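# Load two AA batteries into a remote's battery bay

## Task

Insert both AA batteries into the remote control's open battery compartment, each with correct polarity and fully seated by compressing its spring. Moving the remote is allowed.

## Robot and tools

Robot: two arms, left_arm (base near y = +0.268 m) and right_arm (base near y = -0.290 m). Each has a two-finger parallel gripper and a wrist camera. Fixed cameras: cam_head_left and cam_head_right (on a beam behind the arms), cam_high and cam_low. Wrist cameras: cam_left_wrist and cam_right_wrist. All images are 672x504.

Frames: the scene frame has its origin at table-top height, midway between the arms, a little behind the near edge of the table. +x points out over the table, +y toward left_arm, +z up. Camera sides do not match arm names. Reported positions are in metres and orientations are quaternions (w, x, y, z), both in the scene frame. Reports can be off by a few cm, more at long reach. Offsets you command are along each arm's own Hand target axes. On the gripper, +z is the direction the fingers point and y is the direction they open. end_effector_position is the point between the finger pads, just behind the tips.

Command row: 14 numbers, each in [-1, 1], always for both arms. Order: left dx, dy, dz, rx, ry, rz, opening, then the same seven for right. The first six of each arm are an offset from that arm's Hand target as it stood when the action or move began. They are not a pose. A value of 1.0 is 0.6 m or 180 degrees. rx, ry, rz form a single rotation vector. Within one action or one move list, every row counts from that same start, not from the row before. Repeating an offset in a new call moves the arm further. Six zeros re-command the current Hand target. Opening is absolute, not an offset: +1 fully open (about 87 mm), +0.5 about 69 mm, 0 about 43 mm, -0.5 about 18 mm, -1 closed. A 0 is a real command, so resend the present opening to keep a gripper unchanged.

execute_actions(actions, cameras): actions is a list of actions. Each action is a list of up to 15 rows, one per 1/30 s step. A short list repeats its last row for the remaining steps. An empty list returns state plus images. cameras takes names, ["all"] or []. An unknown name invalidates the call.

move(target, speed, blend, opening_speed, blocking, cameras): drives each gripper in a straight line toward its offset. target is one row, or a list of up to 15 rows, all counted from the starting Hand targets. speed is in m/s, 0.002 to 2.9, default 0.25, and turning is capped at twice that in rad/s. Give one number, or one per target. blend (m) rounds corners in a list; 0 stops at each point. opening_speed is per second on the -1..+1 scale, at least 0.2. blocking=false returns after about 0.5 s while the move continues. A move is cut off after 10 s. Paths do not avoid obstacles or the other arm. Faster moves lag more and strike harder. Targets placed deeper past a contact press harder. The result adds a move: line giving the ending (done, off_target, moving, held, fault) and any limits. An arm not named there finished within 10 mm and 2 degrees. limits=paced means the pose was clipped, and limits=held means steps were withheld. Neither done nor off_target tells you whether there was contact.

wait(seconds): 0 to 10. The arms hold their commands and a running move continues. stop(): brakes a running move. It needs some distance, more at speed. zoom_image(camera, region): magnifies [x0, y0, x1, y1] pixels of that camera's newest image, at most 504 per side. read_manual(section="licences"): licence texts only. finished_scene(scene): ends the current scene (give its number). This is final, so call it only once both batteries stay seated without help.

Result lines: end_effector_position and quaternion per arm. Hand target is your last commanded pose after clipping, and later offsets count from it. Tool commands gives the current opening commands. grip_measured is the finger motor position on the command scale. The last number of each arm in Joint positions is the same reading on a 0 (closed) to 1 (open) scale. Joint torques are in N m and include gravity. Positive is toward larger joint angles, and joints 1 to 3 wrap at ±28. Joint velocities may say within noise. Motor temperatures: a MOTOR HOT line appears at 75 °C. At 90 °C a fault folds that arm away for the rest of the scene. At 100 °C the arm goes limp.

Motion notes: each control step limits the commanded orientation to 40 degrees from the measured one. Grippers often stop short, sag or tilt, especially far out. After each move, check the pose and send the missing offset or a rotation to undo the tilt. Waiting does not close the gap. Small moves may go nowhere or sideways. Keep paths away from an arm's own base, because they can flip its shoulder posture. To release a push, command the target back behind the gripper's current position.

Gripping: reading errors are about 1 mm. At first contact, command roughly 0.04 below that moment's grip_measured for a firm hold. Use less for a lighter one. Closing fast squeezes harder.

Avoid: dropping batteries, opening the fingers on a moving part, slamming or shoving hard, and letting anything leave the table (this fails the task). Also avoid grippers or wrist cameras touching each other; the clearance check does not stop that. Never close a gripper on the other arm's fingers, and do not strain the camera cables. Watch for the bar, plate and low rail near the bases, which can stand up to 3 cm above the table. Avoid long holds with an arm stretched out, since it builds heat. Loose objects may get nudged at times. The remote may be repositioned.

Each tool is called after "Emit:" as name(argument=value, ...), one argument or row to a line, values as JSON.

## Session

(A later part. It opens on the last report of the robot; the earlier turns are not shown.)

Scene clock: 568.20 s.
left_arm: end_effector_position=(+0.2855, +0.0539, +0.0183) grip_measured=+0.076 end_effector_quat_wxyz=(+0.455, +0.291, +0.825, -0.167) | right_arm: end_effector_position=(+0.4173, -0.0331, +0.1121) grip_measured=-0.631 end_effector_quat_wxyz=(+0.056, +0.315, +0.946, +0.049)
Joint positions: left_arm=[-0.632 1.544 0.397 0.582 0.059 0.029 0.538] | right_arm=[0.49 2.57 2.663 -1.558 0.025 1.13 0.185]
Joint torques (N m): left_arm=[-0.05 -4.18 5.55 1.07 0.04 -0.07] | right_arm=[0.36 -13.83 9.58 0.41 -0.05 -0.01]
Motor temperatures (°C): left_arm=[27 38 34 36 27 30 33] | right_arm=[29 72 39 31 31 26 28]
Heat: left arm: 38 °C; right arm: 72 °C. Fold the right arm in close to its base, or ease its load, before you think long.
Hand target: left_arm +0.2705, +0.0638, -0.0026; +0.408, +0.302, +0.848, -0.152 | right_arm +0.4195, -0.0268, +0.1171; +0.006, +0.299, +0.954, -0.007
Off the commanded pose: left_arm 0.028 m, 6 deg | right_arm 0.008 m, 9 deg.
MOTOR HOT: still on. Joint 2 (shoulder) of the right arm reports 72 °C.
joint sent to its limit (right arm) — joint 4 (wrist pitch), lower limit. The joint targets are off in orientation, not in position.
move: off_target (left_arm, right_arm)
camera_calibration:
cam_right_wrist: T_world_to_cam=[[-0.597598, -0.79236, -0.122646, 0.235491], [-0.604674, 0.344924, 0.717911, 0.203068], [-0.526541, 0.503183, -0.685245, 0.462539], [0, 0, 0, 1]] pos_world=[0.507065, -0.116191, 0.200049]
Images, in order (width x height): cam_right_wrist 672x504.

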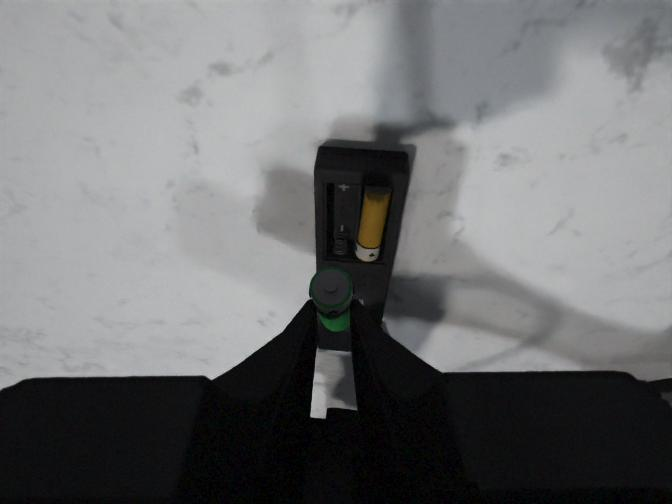

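Emit:
move(
  target=[0.03,0,0,0,0,0,-0.2,-0.01,-0.004,0.1,0,-0.04,0,-0.95],
  speed=0.12,
  cameras=["cam_right_wrist","cam_left_wrist"],
)

Emit:
zoom_image(
  camera="cam_right_wrist",
  region=[200, 150, 450, 400],
)

Emit:
zoom_image(
  camera="cam_left_wrist",
  region=[230, 0, 430, 120],
)

Scene clock: 570.63 s.
left_arm: end_effector_position=(+0.2846, +0.0546, +0.0185) grip_measured=+0.076 end_effector_quat_wxyz=(+0.466, +0.290, +0.818, -0.170) | right_arm: end_effector_position=(+0.4194, -0.0377, +0.0519) grip_measured=-0.631 end_effector_quat_wxyz=(+0.056, +0.303, +0.951, -0.026)
Joint positions: left_arm=[-0.632 1.548 0.367 0.642 0.059 0.029 0.538] | right_arm=[0.515 2.708 2.692 -1.559 0.127 1.13 0.185]
Joint torques (N m): left_arm=[0.21 -2.35 2.63 1.33 0.06 -0.06] | right_arm=[0.59 -14.91 9.76 0.26 0.24 0.05]
Motor temperatures (°C): left_arm=[27 38 34 36 27 30 33] | right_arm=[29 72 39 31 31 26 28]
Heat: left arm: 38 °C; right arm: 72 °C. Fold the right arm in close to its base, or ease its load, before you think long.
Hand target: left_arm +0.2618, +0.0708, -0.0167; +0.408, +0.302, +0.848, -0.152 | right_arm +0.4235, -0.0332, +0.0573; +0.066, +0.298, +0.952, -0.025
Off the commanded pose: left_arm 0.045 m, 8 deg | right_arm 0.008 m, 1 deg.
MOTOR HOT: still on. Joint 2 (shoulder) of the right arm reports 72 °C.
joint sent to its limit (right arm) — joint 4 (wrist pitch), lower limit. The joint targets still meet the commanded pose.
move: off_target (left_arm)
camera_calibration:
cam_left_wrist: T_world_to_cam=[[-0.615697, -0.787975, 0.00370442, 0.217773], [-0.778211, 0.607316, -0.15986, 0.212548], [0.123716, -0.101308, -0.987133, 0.128777], [0, 0, 0, 1]] pos_world=[0.283558, 0.0555618, 0.160291]
cam_right_wrist: T_world_to_cam=[[-0.585925, -0.810142, 0.0190039, 0.212803], [-0.579325, 0.435157, 0.689218, 0.24342], [-0.566634, 0.392821, -0.724305, 0.439341], [0, 0, 0, 1]] pos_world=[0.514651, -0.106107, 0.146403]
Images, in order (width x height): cam_left_wrist 672x504, cam_right_wrist 672x504.

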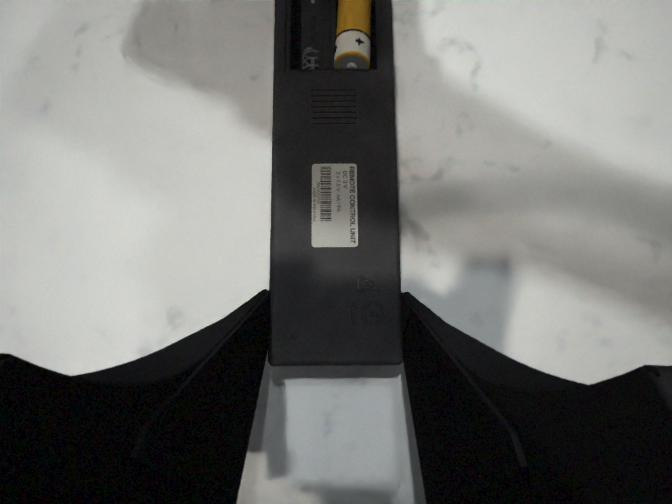

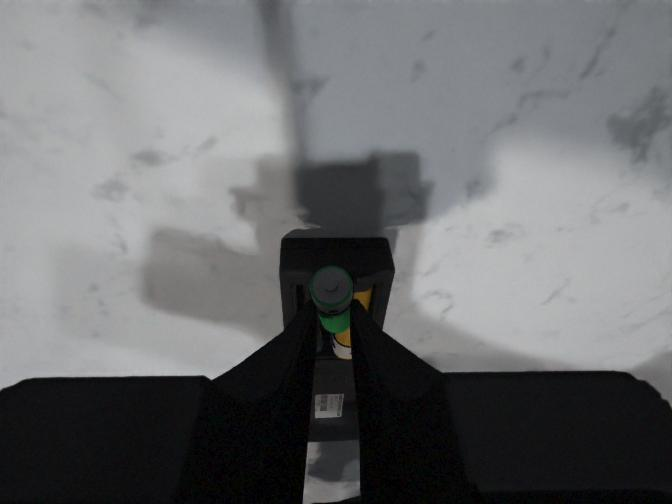

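Scaled by 2.016 from the camera's 672x504 image, which has a finer 960x720 frame.

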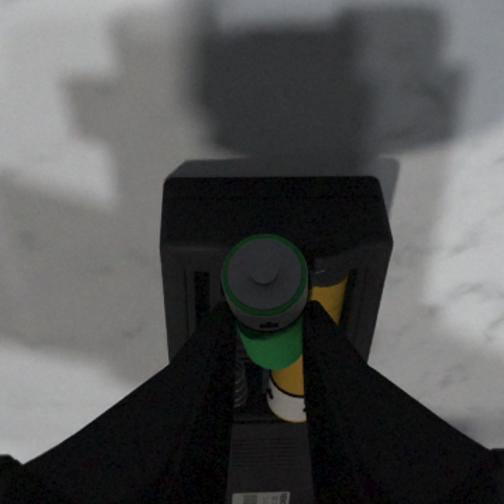

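Scaled by 2.520 from the camera's 672x504 image, which has a finer 960x720 frame.

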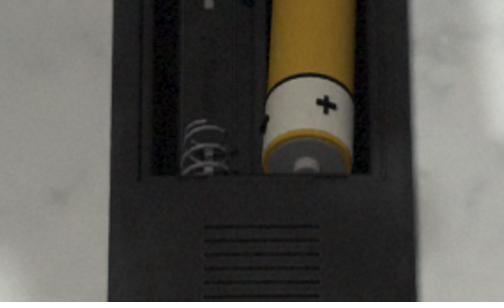

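Emit:
move(
  target=[
    [0,0,0,0,0,0,-0.2,0,0.012,-0.012,0,0,0,-0.95],
    [0,0,0,0,0,0,-0.2,0,0.012,0.025,0,0,0,-0.95],
  ],
  speed=0.1,
  cameras=["cam_right_wrist","cam_left_wrist"],
)

Emit:
zoom_image(
  camera="cam_right_wrist",
  region=[200, 150, 450, 400],
)

Emit:
zoom_image(
  camera="cam_left_wrist",
  region=[230, 0, 430, 120],
)

Scene clock: 573.23 s.
left_arm: end_effector_position=(+0.2845, +0.0545, +0.0185) grip_measured=+0.076 end_effector_quat_wxyz=(+0.466, +0.289, +0.819, -0.170) | right_arm: end_effector_position=(+0.4250, -0.0304, +0.0450) grip_measured=-0.640 end_effector_quat_wxyz=(+0.063, +0.299, +0.952, -0.020)
Joint positions: left_arm=[-0.632 1.548 0.367 0.642 0.059 0.028 0.538] | right_arm=[0.523 2.757 2.762 -1.562 0.129 1.13 0.18]
Joint torques (N m): left_arm=[0.21 -2.35 2.62 1.33 0.06 -0.05] | right_arm=[0.05 -13.53 9.39 0.31 0.2 0.03]
Motor temperatures (°C): left_arm=[27 38 34 37 27 30 33] | right_arm=[29 73 40 31 31 26 28]
Heat: left arm: 38 °C; right arm: 73 °C. Fold the right arm in close to its base, or ease its load, before you think long.
Hand target: left_arm +0.2618, +0.0708, -0.0167; +0.408, +0.302, +0.848, -0.152 | right_arm +0.4293, -0.0286, +0.0423; +0.066, +0.298, +0.952, -0.026
Off the commanded pose: left_arm 0.045 m, 8 deg | right_arm 0.005 m, 1 deg.
MOTOR HOT: still on. Joint 2 (shoulder) of the right arm reports 73 °C.
joint read past its limit (right arm) — joint 4 (wrist pitch), lower limit.
joint sent to its limit (right arm) — joint 4 (wrist pitch), lower limit. The joint targets still meet the commanded pose.
move: off_target (left_arm)
camera_calibration:
cam_left_wrist: T_world_to_cam=[[-0.615453, -0.788158, 0.00491136, 0.217596], [-0.778515, 0.606926, -0.15986, 0.212595], [0.123014, -0.10221, -0.987127, 0.129035], [0, 0, 0, 1]] pos_world=[0.283555, 0.0556586, 0.160291]
cam_right_wrist: T_world_to_cam=[[-0.579863, -0.814701, 0.00456326, 0.22], [-0.593922, 0.426544, 0.682141, 0.254496], [-0.557688, 0.392838, -0.731206, 0.431224], [0, 0, 0, 1]] pos_world=[0.519209, -0.0987207, 0.140708]
Images, in order (width x height): cam_left_wrist 672x504, cam_right_wrist 672x504.

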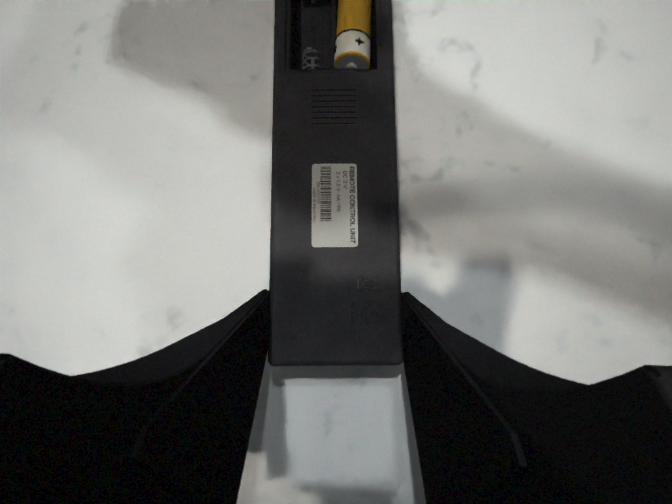

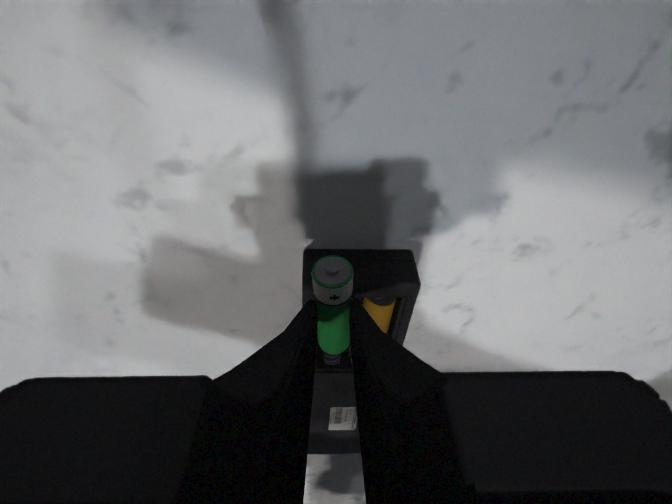

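Scaled by 2.016 from the camera's 672x504 image, which has a finer 960x720 frame.

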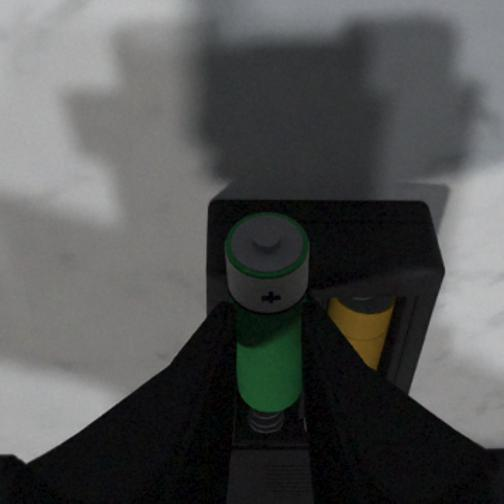

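Scaled by 2.520 from the camera's 672x504 image, which has a finer 960x720 frame.

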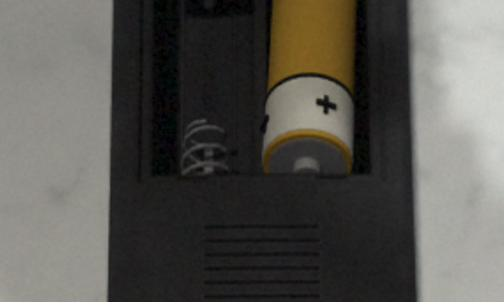

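Emit:
move(
  target=[-0.1,0,0,0,0,0,-0.3,0.07,0,0.012,0,0,0,-1],
  speed=0.1,
  cameras=["cam_right_wrist","cam_left_wrist"],
)

Emit:
zoom_image(
  camera="cam_right_wrist",
  region=[200, 150, 450, 400],
)

Emit:
zoom_image(
  camera="cam_left_wrist",
  region=[230, 0, 430, 120],
)

Scene clock: 575.57 s.
left_arm: end_effector_position=(+0.2857, +0.0551, +0.0200) grip_measured=+0.074 end_effector_quat_wxyz=(+0.399, +0.302, +0.853, -0.147) | right_arm: end_effector_position=(+0.4012, -0.0131, +0.0374) grip_measured=-0.639 end_effector_quat_wxyz=(+0.072, +0.298, +0.951, -0.028)
Joint positions: left_arm=[-0.632 1.527 0.529 0.3 0.054 0.036 0.537] | right_arm=[0.586 2.609 2.443 -1.401 0.155 1.19 0.18]
Joint torques (N m): left_arm=[-0.62 -5.61 8.51 1.87 0.04 -0.17] | right_arm=[0.99 -14.89 3.79 0.52 -0.06 0.18]
Motor temperatures (°C): left_arm=[27 38 34 37 27 30 33] | right_arm=[29 73 40 31 31 26 28]
Heat: left arm: 38 °C; right arm: 73 °C. Fold the right arm in close to its base, or ease its load, before you think long.
Hand target: left_arm +0.2909, +0.0476, +0.0301; +0.407, +0.302, +0.848, -0.152 | right_arm +0.3959, -0.0056, +0.0293; +0.066, +0.298, +0.952, -0.026
Off the commanded pose: left_arm 0.014 m, 1 deg | right_arm 0.012 m, 1 deg.
MOTOR HOT: still on. Joint 2 (shoulder) of the right arm reports 73 °C.
move: off_target (left_arm, right_arm)
camera_calibration:
cam_left_wrist: T_world_to_cam=[[-0.615821, -0.787882, 0.00247245, 0.218938], [-0.787886, 0.61582, -0.000993871, 0.212496], [-0.000739529, -0.00256005, -0.999996, 0.160631], [0, 0, 0, 1]] pos_world=[0.302369, 0.0420494, 0.1603]
cam_right_wrist: T_world_to_cam=[[-0.578358, -0.815646, 0.0149632, 0.219361], [-0.603564, 0.440171, 0.6648, 0.242863], [-0.548828, 0.375461, -0.746871, 0.40234], [0, 0, 0, 1]] pos_world=[0.494268, -0.0790433, 0.135759]
Images, in order (width x height): cam_left_wrist 672x504, cam_right_wrist 672x504.

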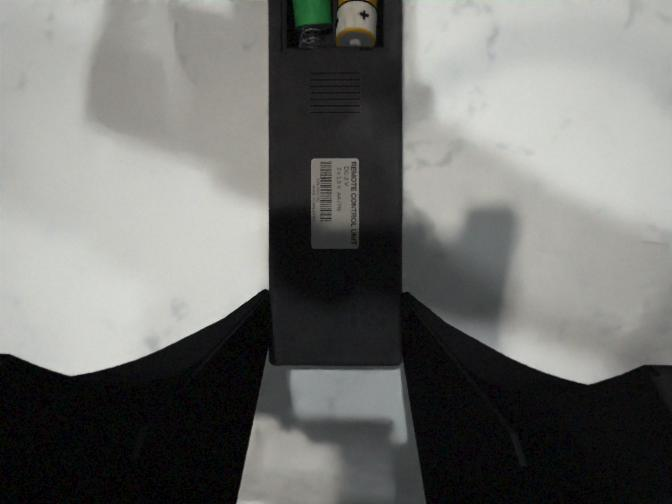

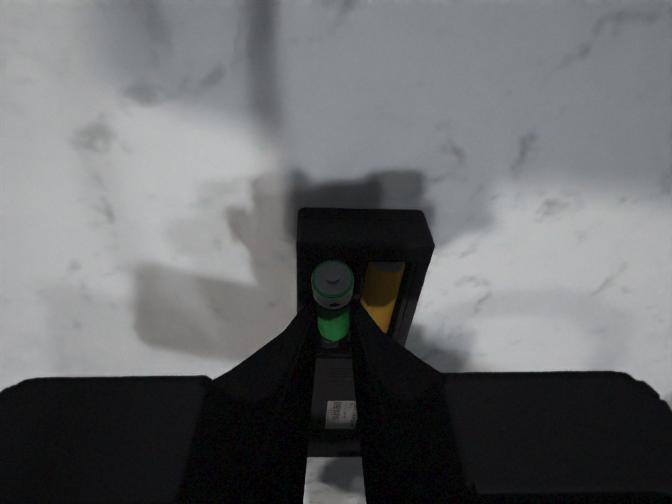

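Scaled by 2.016 from the camera's 672x504 image, which has a finer 960x720 frame.

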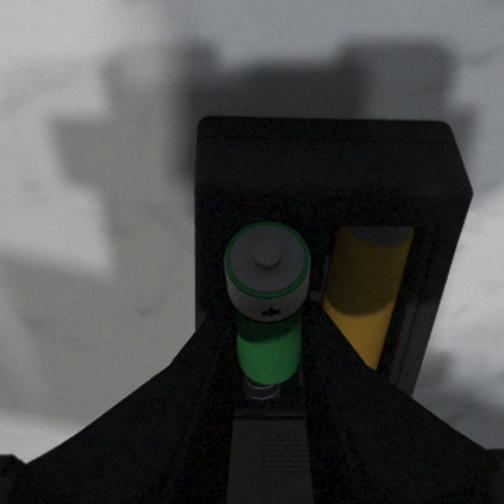

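Scaled by 2.520 from the camera's 672x504 image, which has a finer 960x720 frame.

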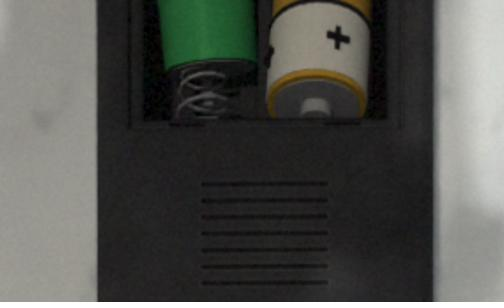

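Emit:
move(
  target=[
    [-0.06,0,0,0,0,0,-0.4,0.07,0,-0.005,0,0,0,-1],
    [-0.06,0,0,0,0,0,-0.4,0.08,0,0.02,0,0.1,0,-1],
  ],
  speed=0.1,
  cameras=["cam_right_wrist","cam_left_wrist"],
)

Emit:
zoom_image(
  camera="cam_right_wrist",
  region=[200, 150, 450, 400],
)

Emit:
zoom_image(
  camera="cam_left_wrist",
  region=[230, 0, 430, 120],
)

Scene clock: 577.27 s.
left_arm: end_effector_position=(+0.2811, +0.0577, +0.0209) grip_measured=+0.074 end_effector_quat_wxyz=(+0.358, +0.308, +0.871, -0.134) | right_arm: end_effector_position=(+0.3933, -0.0082, +0.0398) grip_measured=-1.000 end_effector_quat_wxyz=(+0.099, +0.307, +0.946, -0.033)
Joint positions: left_arm=[-0.636 1.527 0.61 0.126 0.051 0.037 0.537] | right_arm=[0.621 2.533 2.314 -1.329 0.205 1.242 0]
Joint torques (N m): left_arm=[0.18 -5.2 6.05 2.08 0.06 -0.12] | right_arm=[-0.16 -14.01 6.82 0.29 0.05 0.04]
Motor temperatures (°C): left_arm=[27 38 34 37 27 30 33] | right_arm=[29 73 40 31 31 26 28]
Heat: left arm: 38 °C; right arm: 73 °C. Fold the right arm in close to its base, or ease its load, before you think long.
Hand target: left_arm +0.2824, +0.0566, +0.0219; +0.363, +0.307, +0.869, -0.136 (not the last commanded pose) | right_arm +0.3930, -0.0076, +0.0369; +0.096, +0.306, +0.947, -0.033 (not the last commanded pose)
Off the commanded pose: left_arm 0.052 m, 7 deg | right_arm 0.054 m, 22 deg.
MOTOR HOT: still on. Joint 2 (shoulder) of the right arm reports 73 °C.
move: held (left_arm, right_arm; a check stopped the path); path passed 1 of 2 targets; limits=held
pose unreachable (left arm): on one or more control steps of this call, first in action 0 (counted from 0), this arm could not follow its commanded pose, so it was not sent that pose on those steps. It may still have moved: this result reports where it is.
cause: moving toward the commanded pose would bring a part of the arm too close to another arm (this arm's wrist camera and the right arm's wrist (the part past joint 4), along the way the arms are being sent, or toward where that arm still pushes).
pose unreachable (right arm): on one or more control steps of this call, first in action 0 (counted from 0), this arm could not follow its commanded pose, so it was not sent that pose on those steps. It may still have moved: this result reports where it is.
cause: moving toward the commanded pose would bring a part of the arm too close to another arm (this arm's wrist (the part past joint 4) and the left arm's wrist camera, along the way the arms are being sent, or toward where that arm still pushes).
camera_calibration:
cam_left_wrist: T_world_to_cam=[[-0.617195, -0.786801, 0.00388039, 0.218318], [-0.783226, 0.614846, 0.0923117, 0.204023], [-0.0750167, 0.0539351, -0.995723, 0.178982], [0, 0, 0, 1]] pos_world=[0.307968, 0.0366761, 0.158535]
cam_right_wrist: T_world_to_cam=[[-0.594767, -0.803882, 0.00503174, 0.225674], [-0.626783, 0.467638, 0.623264, 0.245354], [-0.503384, 0.367543, -0.781995, 0.381324], [0, 0, 0, 1]] pos_world=[0.47996, -0.0734748, 0.144137]
Images, in order (width x height): cam_left_wrist 672x504, cam_right_wrist 672x504.

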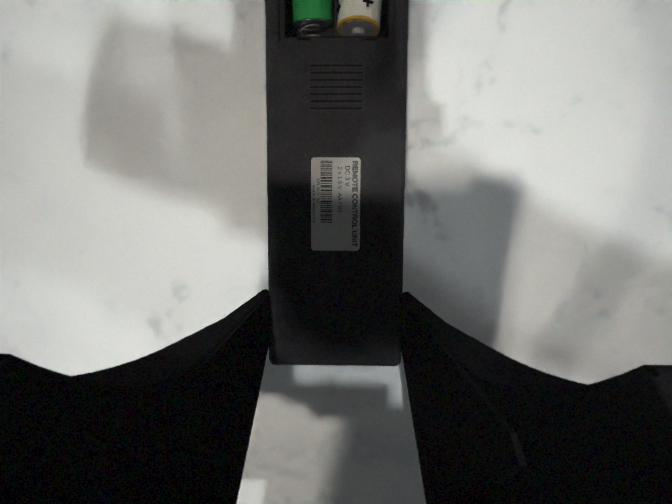

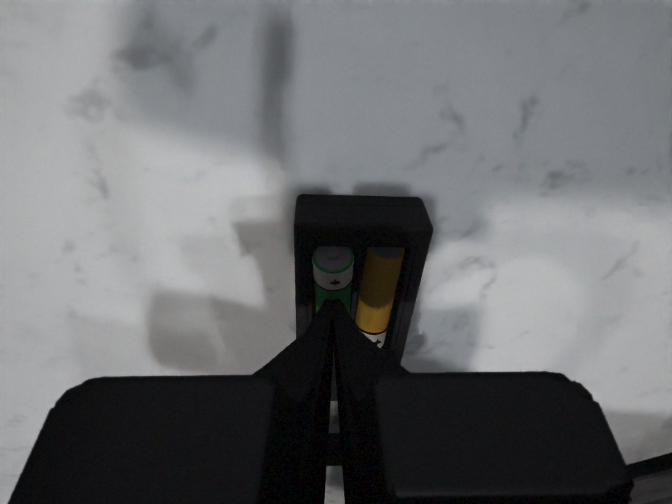

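Scaled by 2.016 from the camera's 672x504 image, which has a finer 960x720 frame.

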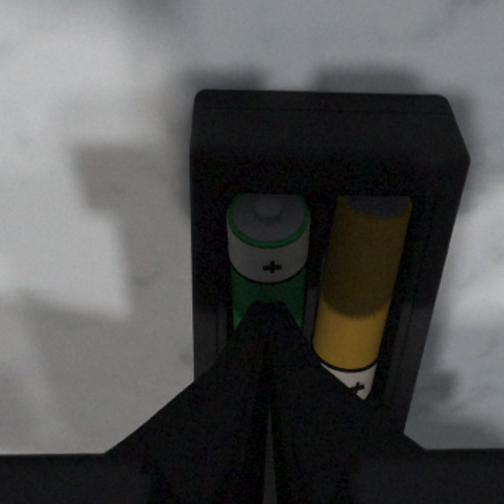

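Scaled by 2.520 from the camera's 672x504 image, which has a finer 960x720 frame.

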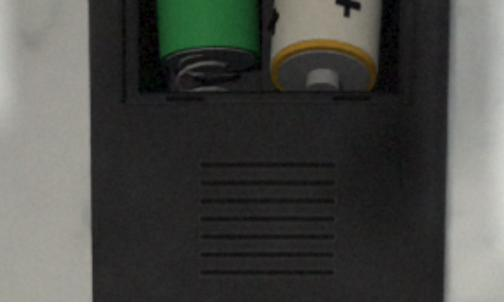

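Emit:
move(
  target=[
    [0,0,0,0,0,0,-0.4,0,0,-0.05,0,0,0,-1],
    [0,0,0,0,0,0,-0.4,-0.04,0,-0.06,0,0.06,0,-1],
  ],
  speed=0.15,
  cameras=["cam_right_wrist","cam_left_wrist"],
)

Emit:
zoom_image(
  camera="cam_right_wrist",
  region=[250, 150, 450, 350],
)

Emit:
zoom_image(
  camera="cam_left_wrist",
  region=[230, 0, 430, 120],
)

Scene clock: 581.00 s.
left_arm: end_effector_position=(+0.2811, +0.0577, +0.0209) grip_measured=+0.074 end_effector_quat_wxyz=(+0.358, +0.308, +0.871, -0.134) | right_arm: end_effector_position=(+0.4041, -0.0231, +0.0737) grip_measured=-1.000 end_effector_quat_wxyz=(+0.029, +0.315, +0.948, +0.009)
Joint positions: left_arm=[-0.636 1.527 0.61 0.126 0.051 0.037 0.537] | right_arm=[0.525 2.635 2.63 -1.558 0.041 1.167 0]
Joint torques (N m): left_arm=[0.2 -5.22 6.05 2.09 0.06 -0.12] | right_arm=[0.02 -13.93 9.7 0.26 -0.14 0.03]
Motor temperatures (°C): left_arm=[27 38 34 38 27 30 33] | right_arm=[29 74 40 31 31 26 28]
Heat: left arm: 38 °C; right arm: 74 °C. Fold the right arm in close to its base, or ease its load, before you think long.
Hand target: left_arm +0.2824, +0.0566, +0.0219; +0.363, +0.307, +0.869, -0.136 | right_arm +0.4063, -0.0171, +0.0769; +0.006, +0.308, +0.951, -0.004
Off the commanded pose: left_arm 0.002 m, 1 deg | right_arm 0.007 m, 3 deg.
MOTOR HOT: still on. Joint 2 (shoulder) of the right arm reports 74 °C.
joint sent to its limit (right arm) — joint 4 (wrist pitch), lower limit. The joint targets are off in orientation, not in position.
move: off_target (right_arm)
camera_calibration:
cam_left_wrist: T_world_to_cam=[[-0.617195, -0.786801, 0.00388039, 0.218318], [-0.783226, 0.614846, 0.0923117, 0.204023], [-0.0750167, 0.0539351, -0.995723, 0.178982], [0, 0, 0, 1]] pos_world=[0.307968, 0.0366761, 0.158535]
cam_right_wrist: T_world_to_cam=[[-0.605035, -0.795641, -0.0298015, 0.226786], [-0.54837, 0.38928, 0.740102, 0.195825], [-0.577254, 0.46413, -0.671834, 0.442794], [0, 0, 0, 1]] pos_world=[0.500203, -0.101304, 0.159312]
Images, in order (width x height): cam_left_wrist 672x504, cam_right_wrist 672x504.

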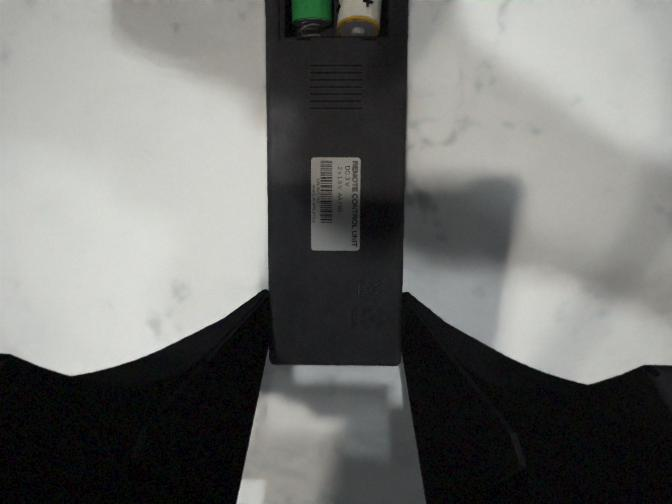

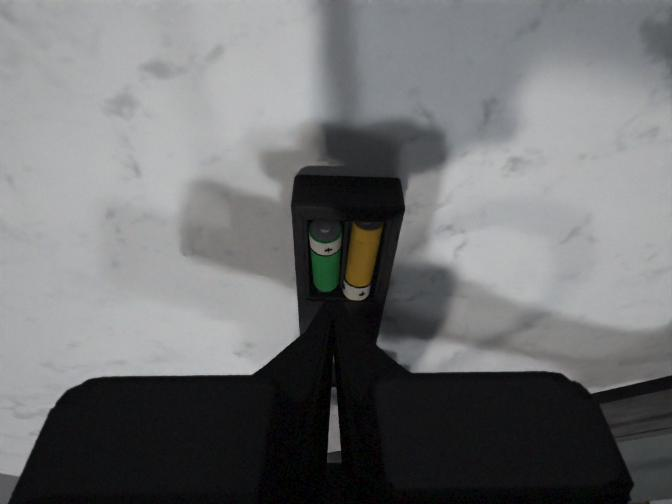

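Scaled by 2.520 from the camera's 672x504 image, which has a finer 960x720 frame.

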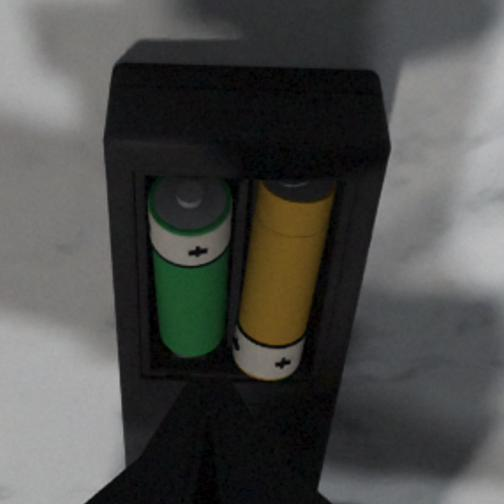

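Scaled by 2.520 from the camera's 672x504 image, which has a finer 960x720 frame.

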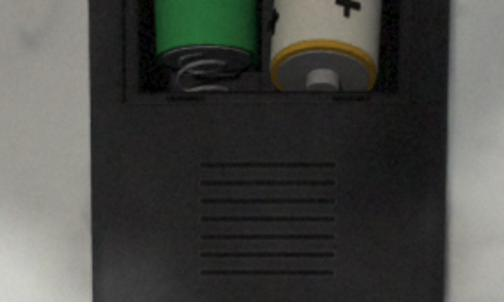

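Emit:
move(
  target=[
    [0,0,0,0,0,0,-0.4,0.018,0.006,0.03,0,0,0,-1],
    [0,0,0,0,0,0,-0.4,0.022,0.006,0.12,0,0,0,-1],
  ],
  speed=0.1,
  cameras=["cam_right_wrist","cam_left_wrist"],
)

Emit:
zoom_image(
  camera="cam_right_wrist",
  region=[250, 200, 450, 400],
)

Emit:
zoom_image(
  camera="cam_left_wrist",
  region=[230, 0, 430, 120],
)

Scene clock: 584.30 s.
left_arm: end_effector_position=(+0.2817, +0.0593, +0.0205) grip_measured=+0.074 end_effector_quat_wxyz=(+0.359, +0.309, +0.871, -0.129) | right_arm: end_effector_position=(+0.3926, -0.0174, +0.0295) grip_measured=-1.000 end_effector_quat_wxyz=(+0.002, +0.309, +0.951, -0.012)
Joint positions: left_arm=[-0.636 1.527 0.61 0.124 0.043 0.042 0.537] | right_arm=[0.542 2.649 2.474 -1.454 0.029 1.172 0]
Joint torques (N m): left_arm=[0.2 -5.2 6.06 2.11 0.14 -0.18] | right_arm=[0.51 -12.11 2.95 0.92 -0.04 0.11]
Motor temperatures (°C): left_arm=[27 38 34 39 27 30 33] | right_arm=[29 74 40 31 31 26 28]
Heat: left arm: 39 °C; right arm: 74 °C. Fold the right arm in close to its base, or ease its load, before you think long.
Hand target: left_arm +0.2824, +0.0566, +0.0219; +0.363, +0.307, +0.869, -0.136 | right_arm +0.3984, -0.0072, +0.0048; +0.006, +0.308, +0.951, -0.004
Off the commanded pose: left_arm 0.003 m, 1 deg | right_arm 0.027 m, 1 deg.
MOTOR HOT: still on. Joint 2 (shoulder) of the right arm reports 74 °C.
move: off_target (right_arm)
camera_calibration:
cam_left_wrist: T_world_to_cam=[[-0.615724, -0.787939, -0.00603392, 0.219894], [-0.784754, 0.612509, 0.094832, 0.204041], [-0.071026, 0.0631255, -0.995475, 0.176959], [0, 0, 0, 1]] pos_world=[0.308085, 0.0371151, 0.158135]
cam_right_wrist: T_world_to_cam=[[-0.594977, -0.803276, 0.0273781, 0.217271], [-0.505466, 0.400442, 0.764298, 0.202705], [-0.624905, 0.440901, -0.644282, 0.421345], [0, 0, 0, 1]] pos_world=[0.495033, -0.0924144, 0.11059]
Images, in order (width x height): cam_left_wrist 672x504, cam_right_wrist 672x504.

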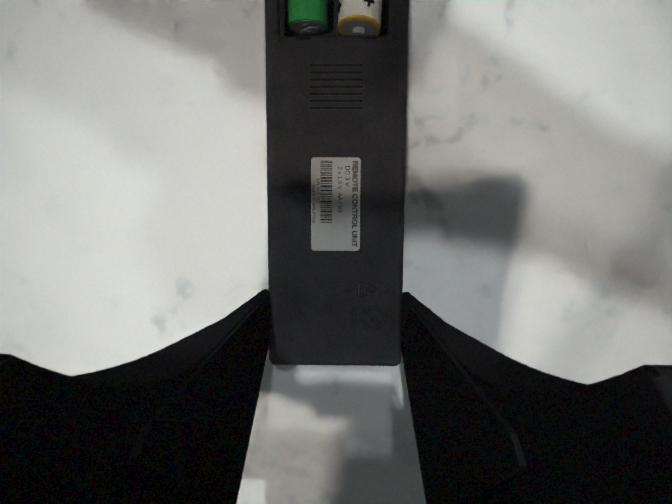

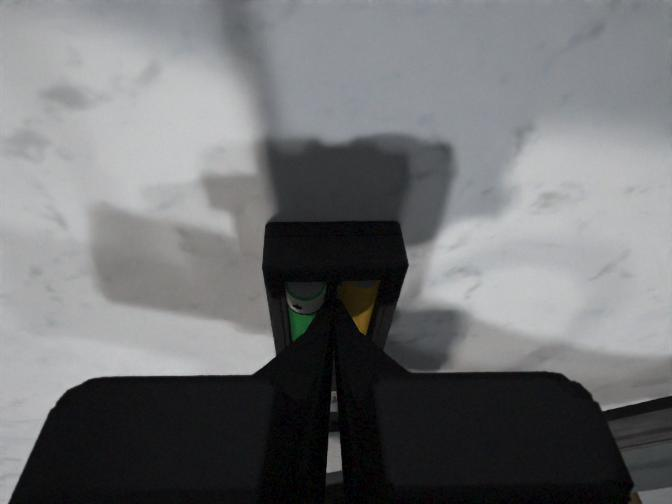

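Scaled by 2.520 from the camera's 672x504 image, which has a finer 960x720 frame.

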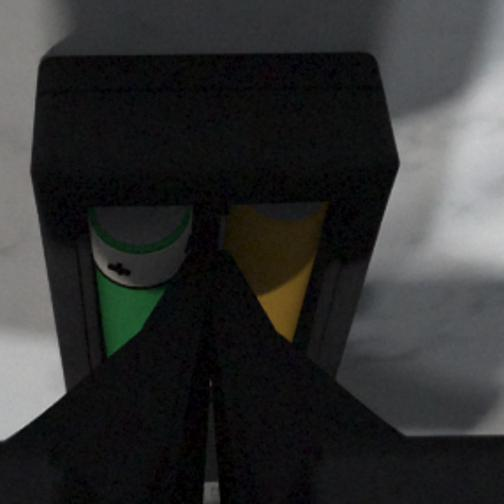

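Scaled by 2.520 from the camera's 672x504 image, which has a finer 960x720 frame.

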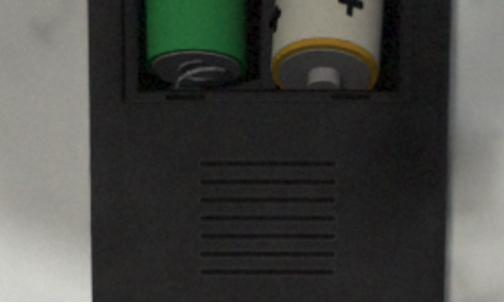

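Emit:
move(
  target=[
    [0,0,0,0,0,0,-0.4,0.0,0,-0.06,0,0,0,-1],
    [0,0,0,0,0,0,-0.4,0,0.014,-0.055,0,0,0,-1],
    [0,0,0,0,0,0,-0.4,0.005,0.014,0.02,0,0,0,-1],
  ],
  speed=0.1,
  cameras=["cam_right_wrist","cam_left_wrist"],
)

Emit:
zoom_image(
  camera="cam_right_wrist",
  region=[250, 200, 450, 400],
)

Emit:
zoom_image(
  camera="cam_left_wrist",
  region=[230, 0, 430, 120],
)

Scene clock: 587.60 s.
left_arm: end_effector_position=(+0.2823, +0.0595, +0.0207) grip_measured=+0.074 end_effector_quat_wxyz=(+0.360, +0.308, +0.871, -0.129) | right_arm: end_effector_position=(+0.4010, -0.0073, +0.0346) grip_measured=-1.000 end_effector_quat_wxyz=(+0.017, +0.309, +0.951, +0.007)
Joint positions: left_arm=[-0.636 1.527 0.61 0.125 0.04 0.041 0.537] | right_arm=[0.549 2.659 2.515 -1.437 0.025 1.179 0]
Joint torques (N m): left_arm=[0.18 -5.23 6.06 2.09 0.17 -0.17] | right_arm=[0.76 -9.2 1.95 0.96 0 0.15]
Motor temperatures (°C): left_arm=[27 38 34 40 27 30 33] | right_arm=[29 74 40 31 31 26 28]
Heat: left arm: 40 °C; right arm: 74 °C. Fold the right arm in close to its base, or ease its load, before you think long.
Hand target: left_arm +0.2824, +0.0566, +0.0219; +0.363, +0.307, +0.869, -0.136 | right_arm +0.4009, +0.0012, -0.0074; +0.006, +0.308, +0.951, -0.004
Off the commanded pose: left_arm 0.003 m, 1 deg | right_arm 0.043 m, 2 deg.
MOTOR HOT: still on. Joint 2 (shoulder) of the right arm reports 74 °C.
move: off_target (right_arm)
camera_calibration:
cam_left_wrist: T_world_to_cam=[[-0.613335, -0.789788, -0.00741466, 0.219857], [-0.786782, 0.610124, 0.0933896, 0.205162], [-0.0692341, 0.0631129, -0.995602, 0.176643], [0, 0, 0, 1]] pos_world=[0.308493, 0.0373174, 0.158336]
cam_right_wrist: T_world_to_cam=[[-0.594905, -0.803575, -0.0188457, 0.231886], [-0.53589, 0.379038, 0.754422, 0.211381], [-0.599091, 0.458908, -0.65612, 0.415594], [0, 0, 0, 1]] pos_world=[0.500206, -0.0845031, 0.117579]
Images, in order (width x height): cam_left_wrist 672x504, cam_right_wrist 672x504.

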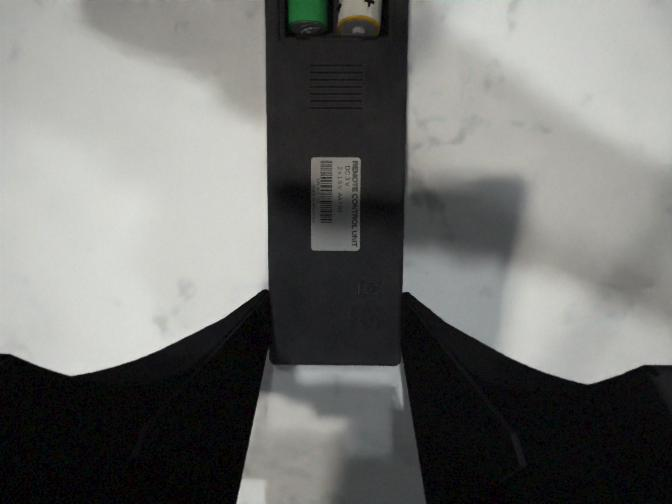

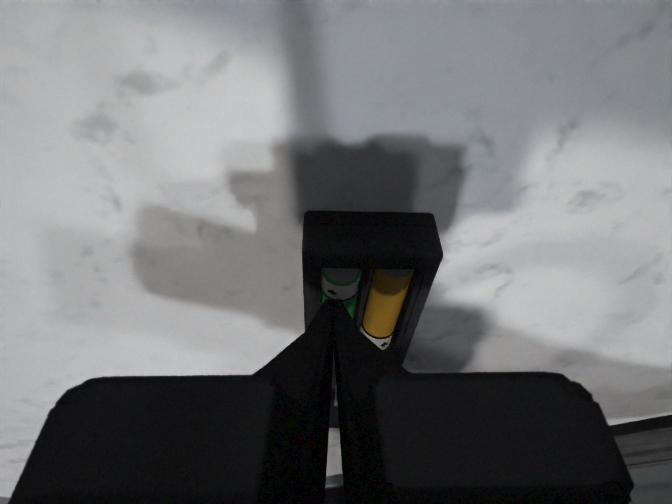

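Scaled by 2.520 from the camera's 672x504 image, which has a finer 960x720 frame.

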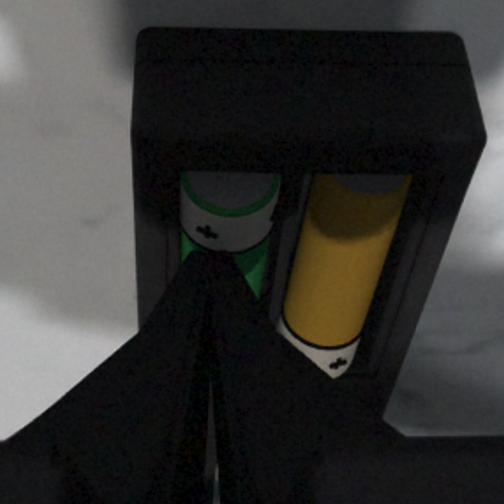

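Scaled by 2.520 from the camera's 672x504 image, which has a finer 960x720 frame.

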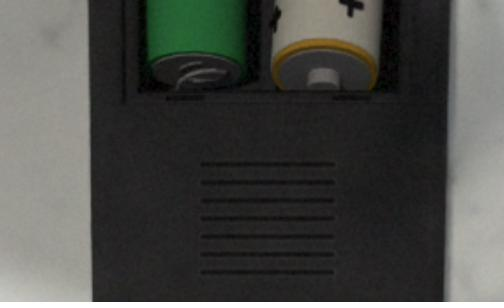

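Emit:
move(
  target=[
    [0,0,0,0,0,0,-0.4,0.0,0,-0.12,0,0,0,-1],
    [0,0,0,0,0,0,-0.1,-0.03,-0.02,-0.15,0,0,0,-1],
    [0,0,0,0,0,0,-0.1,-0.03,-0.3,-0.17,0,0,0,-1],
  ],
  speed=0.2,
  cameras=["cam_right_wrist","cam_left_wrist","cam_high","cam_low","cam_head_left"],
)

Emit:
zoom_image(
  camera="cam_low",
  region=[380, 240, 540, 320],
)

Emit:
zoom_image(
  camera="cam_high",
  region=[310, 200, 440, 280],
)

Emit:
zoom_image(
  camera="cam_left_wrist",
  region=[230, 0, 430, 120],
)

Scene clock: 593.03 s.
left_arm: end_effector_position=(+0.2823, +0.0595, +0.0207) grip_measured=+0.074 end_effector_quat_wxyz=(+0.360, +0.308, +0.871, -0.129) | right_arm: end_effector_position=(+0.3070, -0.1526, +0.0895) grip_measured=-1.000 end_effector_quat_wxyz=(-0.010, +0.310, +0.951, -0.012)
Joint positions: left_arm=[-0.636 1.527 0.61 0.125 0.04 0.041 0.537] | right_arm=[0.34 1.981 1.6 -1.261 0.025 0.972 0]
Joint torques (N m): left_arm=[0.2 -5.22 6.05 2.09 0.17 -0.17] | right_arm=[-0.16 -13.09 5.52 0.31 0.06 -0.04]
Motor temperatures (°C): left_arm=[27 38 34 40 27 30 33] | right_arm=[29 75 39 31 30 26 28]
Heat: left arm: 40 °C; right arm: 75 °C. Fold the right arm in close to its base, or ease its load, before you think long.
Hand target: left_arm +0.2824, +0.0566, +0.0219; +0.363, +0.307, +0.869, -0.136 | right_arm +0.3090, -0.1539, +0.0956; +0.006, +0.308, +0.951, -0.004
Off the commanded pose: left_arm 0.003 m, 1 deg | right_arm 0.007 m, 2 deg.
MOTOR HOT: still on. Joint 2 (shoulder) of the right arm reports 75 °C.
move: done
camera_calibration:
cam_left_wrist: T_world_to_cam=[[-0.613335, -0.789788, -0.00741466, 0.219857], [-0.786782, 0.610124, 0.0933896, 0.205162], [-0.0692341, 0.0631129, -0.995602, 0.176643], [0, 0, 0, 1]] pos_world=[0.308493, 0.0373174, 0.158336]
cam_right_wrist: T_world_to_cam=[[-0.596283, -0.802025, 0.0346669, 0.0561805], [-0.486966, 0.395702, 0.778643, 0.159933], [-0.638209, 0.44741, -0.626509, 0.469624], [0, 0, 0, 1]] pos_world=[0.4111, -0.228342, 0.167745]
Images, in order (width x height): cam_head_left 672x504, cam_high 672x504, cam_low 672x504, cam_left_wrist 672x504, cam_right_wrist 672x504.

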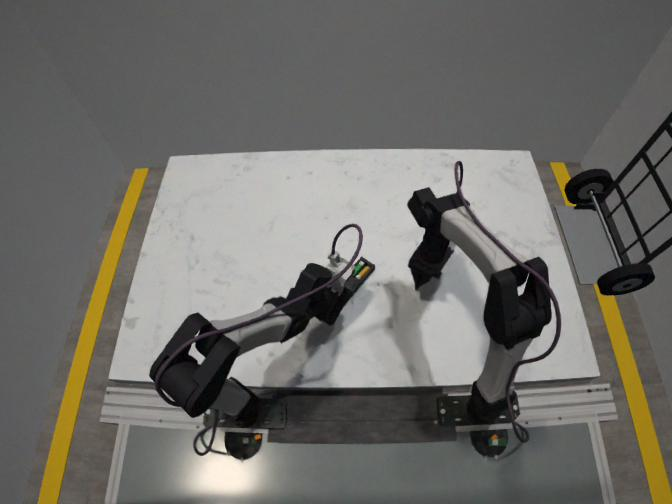

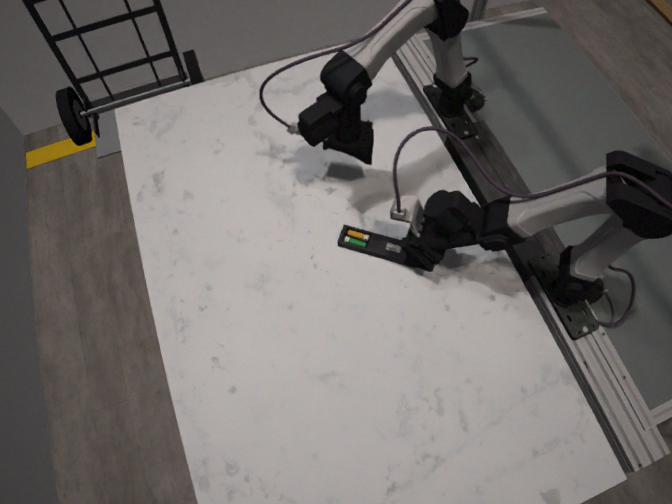

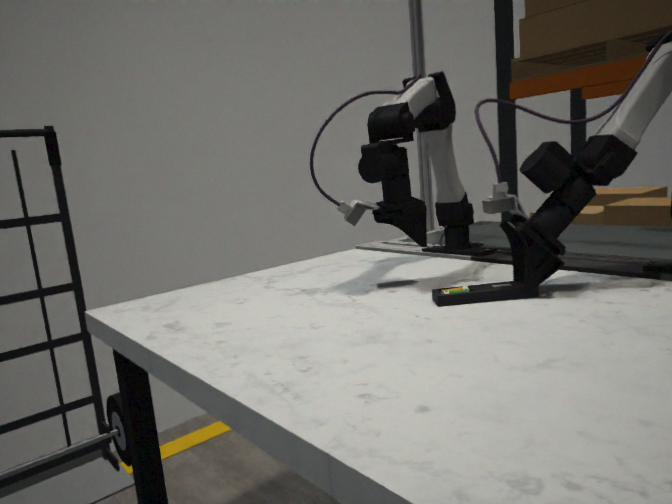

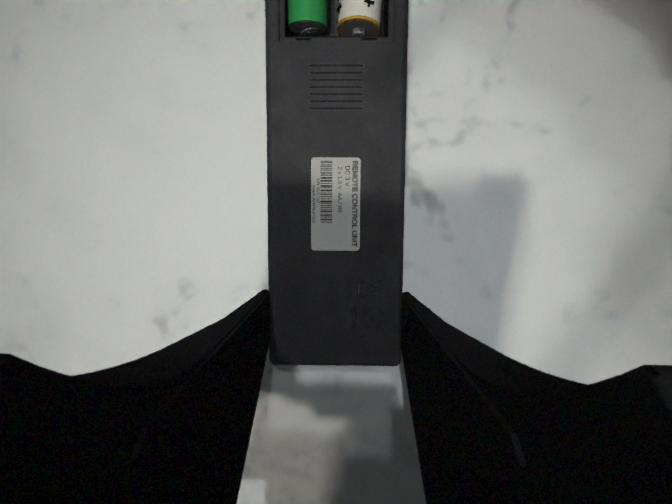

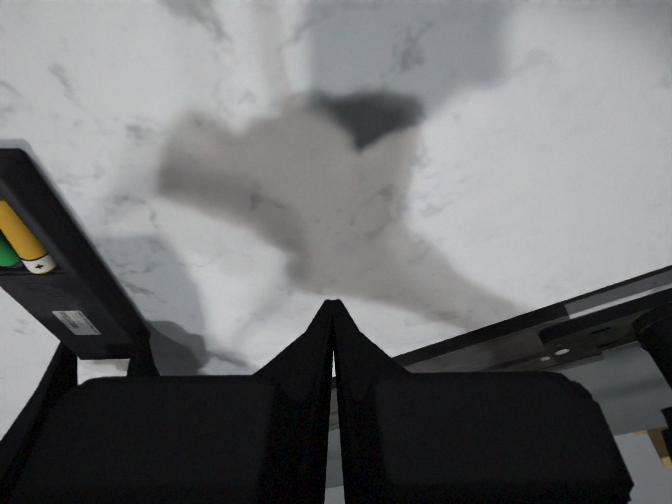

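Scaled by 3.150 from the camera's 672x504 image, which has a finer 960x720 frame.

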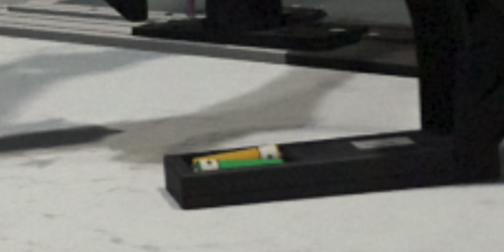

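Scaled by 3.877 from the camera's 672x504 image, which has a finer 960x720 frame.

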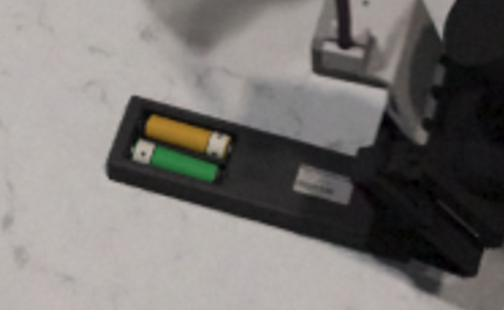

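Scaled by 2.520 from the camera's 672x504 image, which has a finer 960x720 frame.

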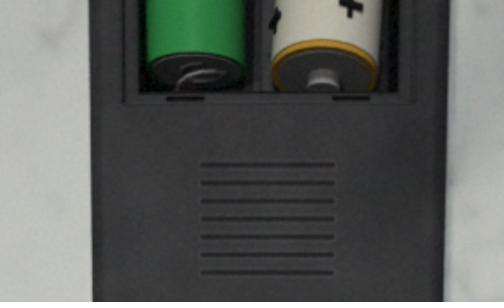

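Emit:
zoom_image(
  camera="cam_low",
  region=[425, 270, 495, 315],
)

Emit:
zoom_image(
  camera="cam_right_wrist",
  region=[0, 120, 120, 300],
)

Emit:
zoom_image(
  camera="cam_high",
  region=[330, 215, 385, 260],
)

Scaled by 7.200 from the camera's 672x504 image, which has a finer 960x720 frame.

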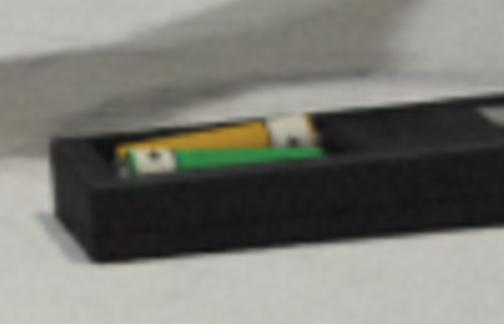

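Scaled by 2.800 from the camera's 672x504 image, which has a finer 960x720 frame.

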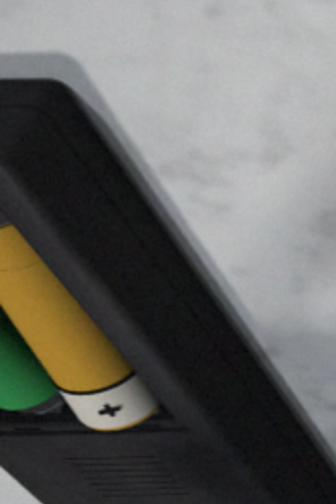

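Scaled by 9.164 from the camera's 672x504 image, which has a finer 960x720 frame.

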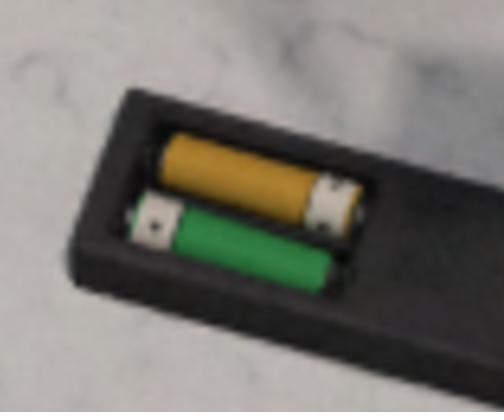

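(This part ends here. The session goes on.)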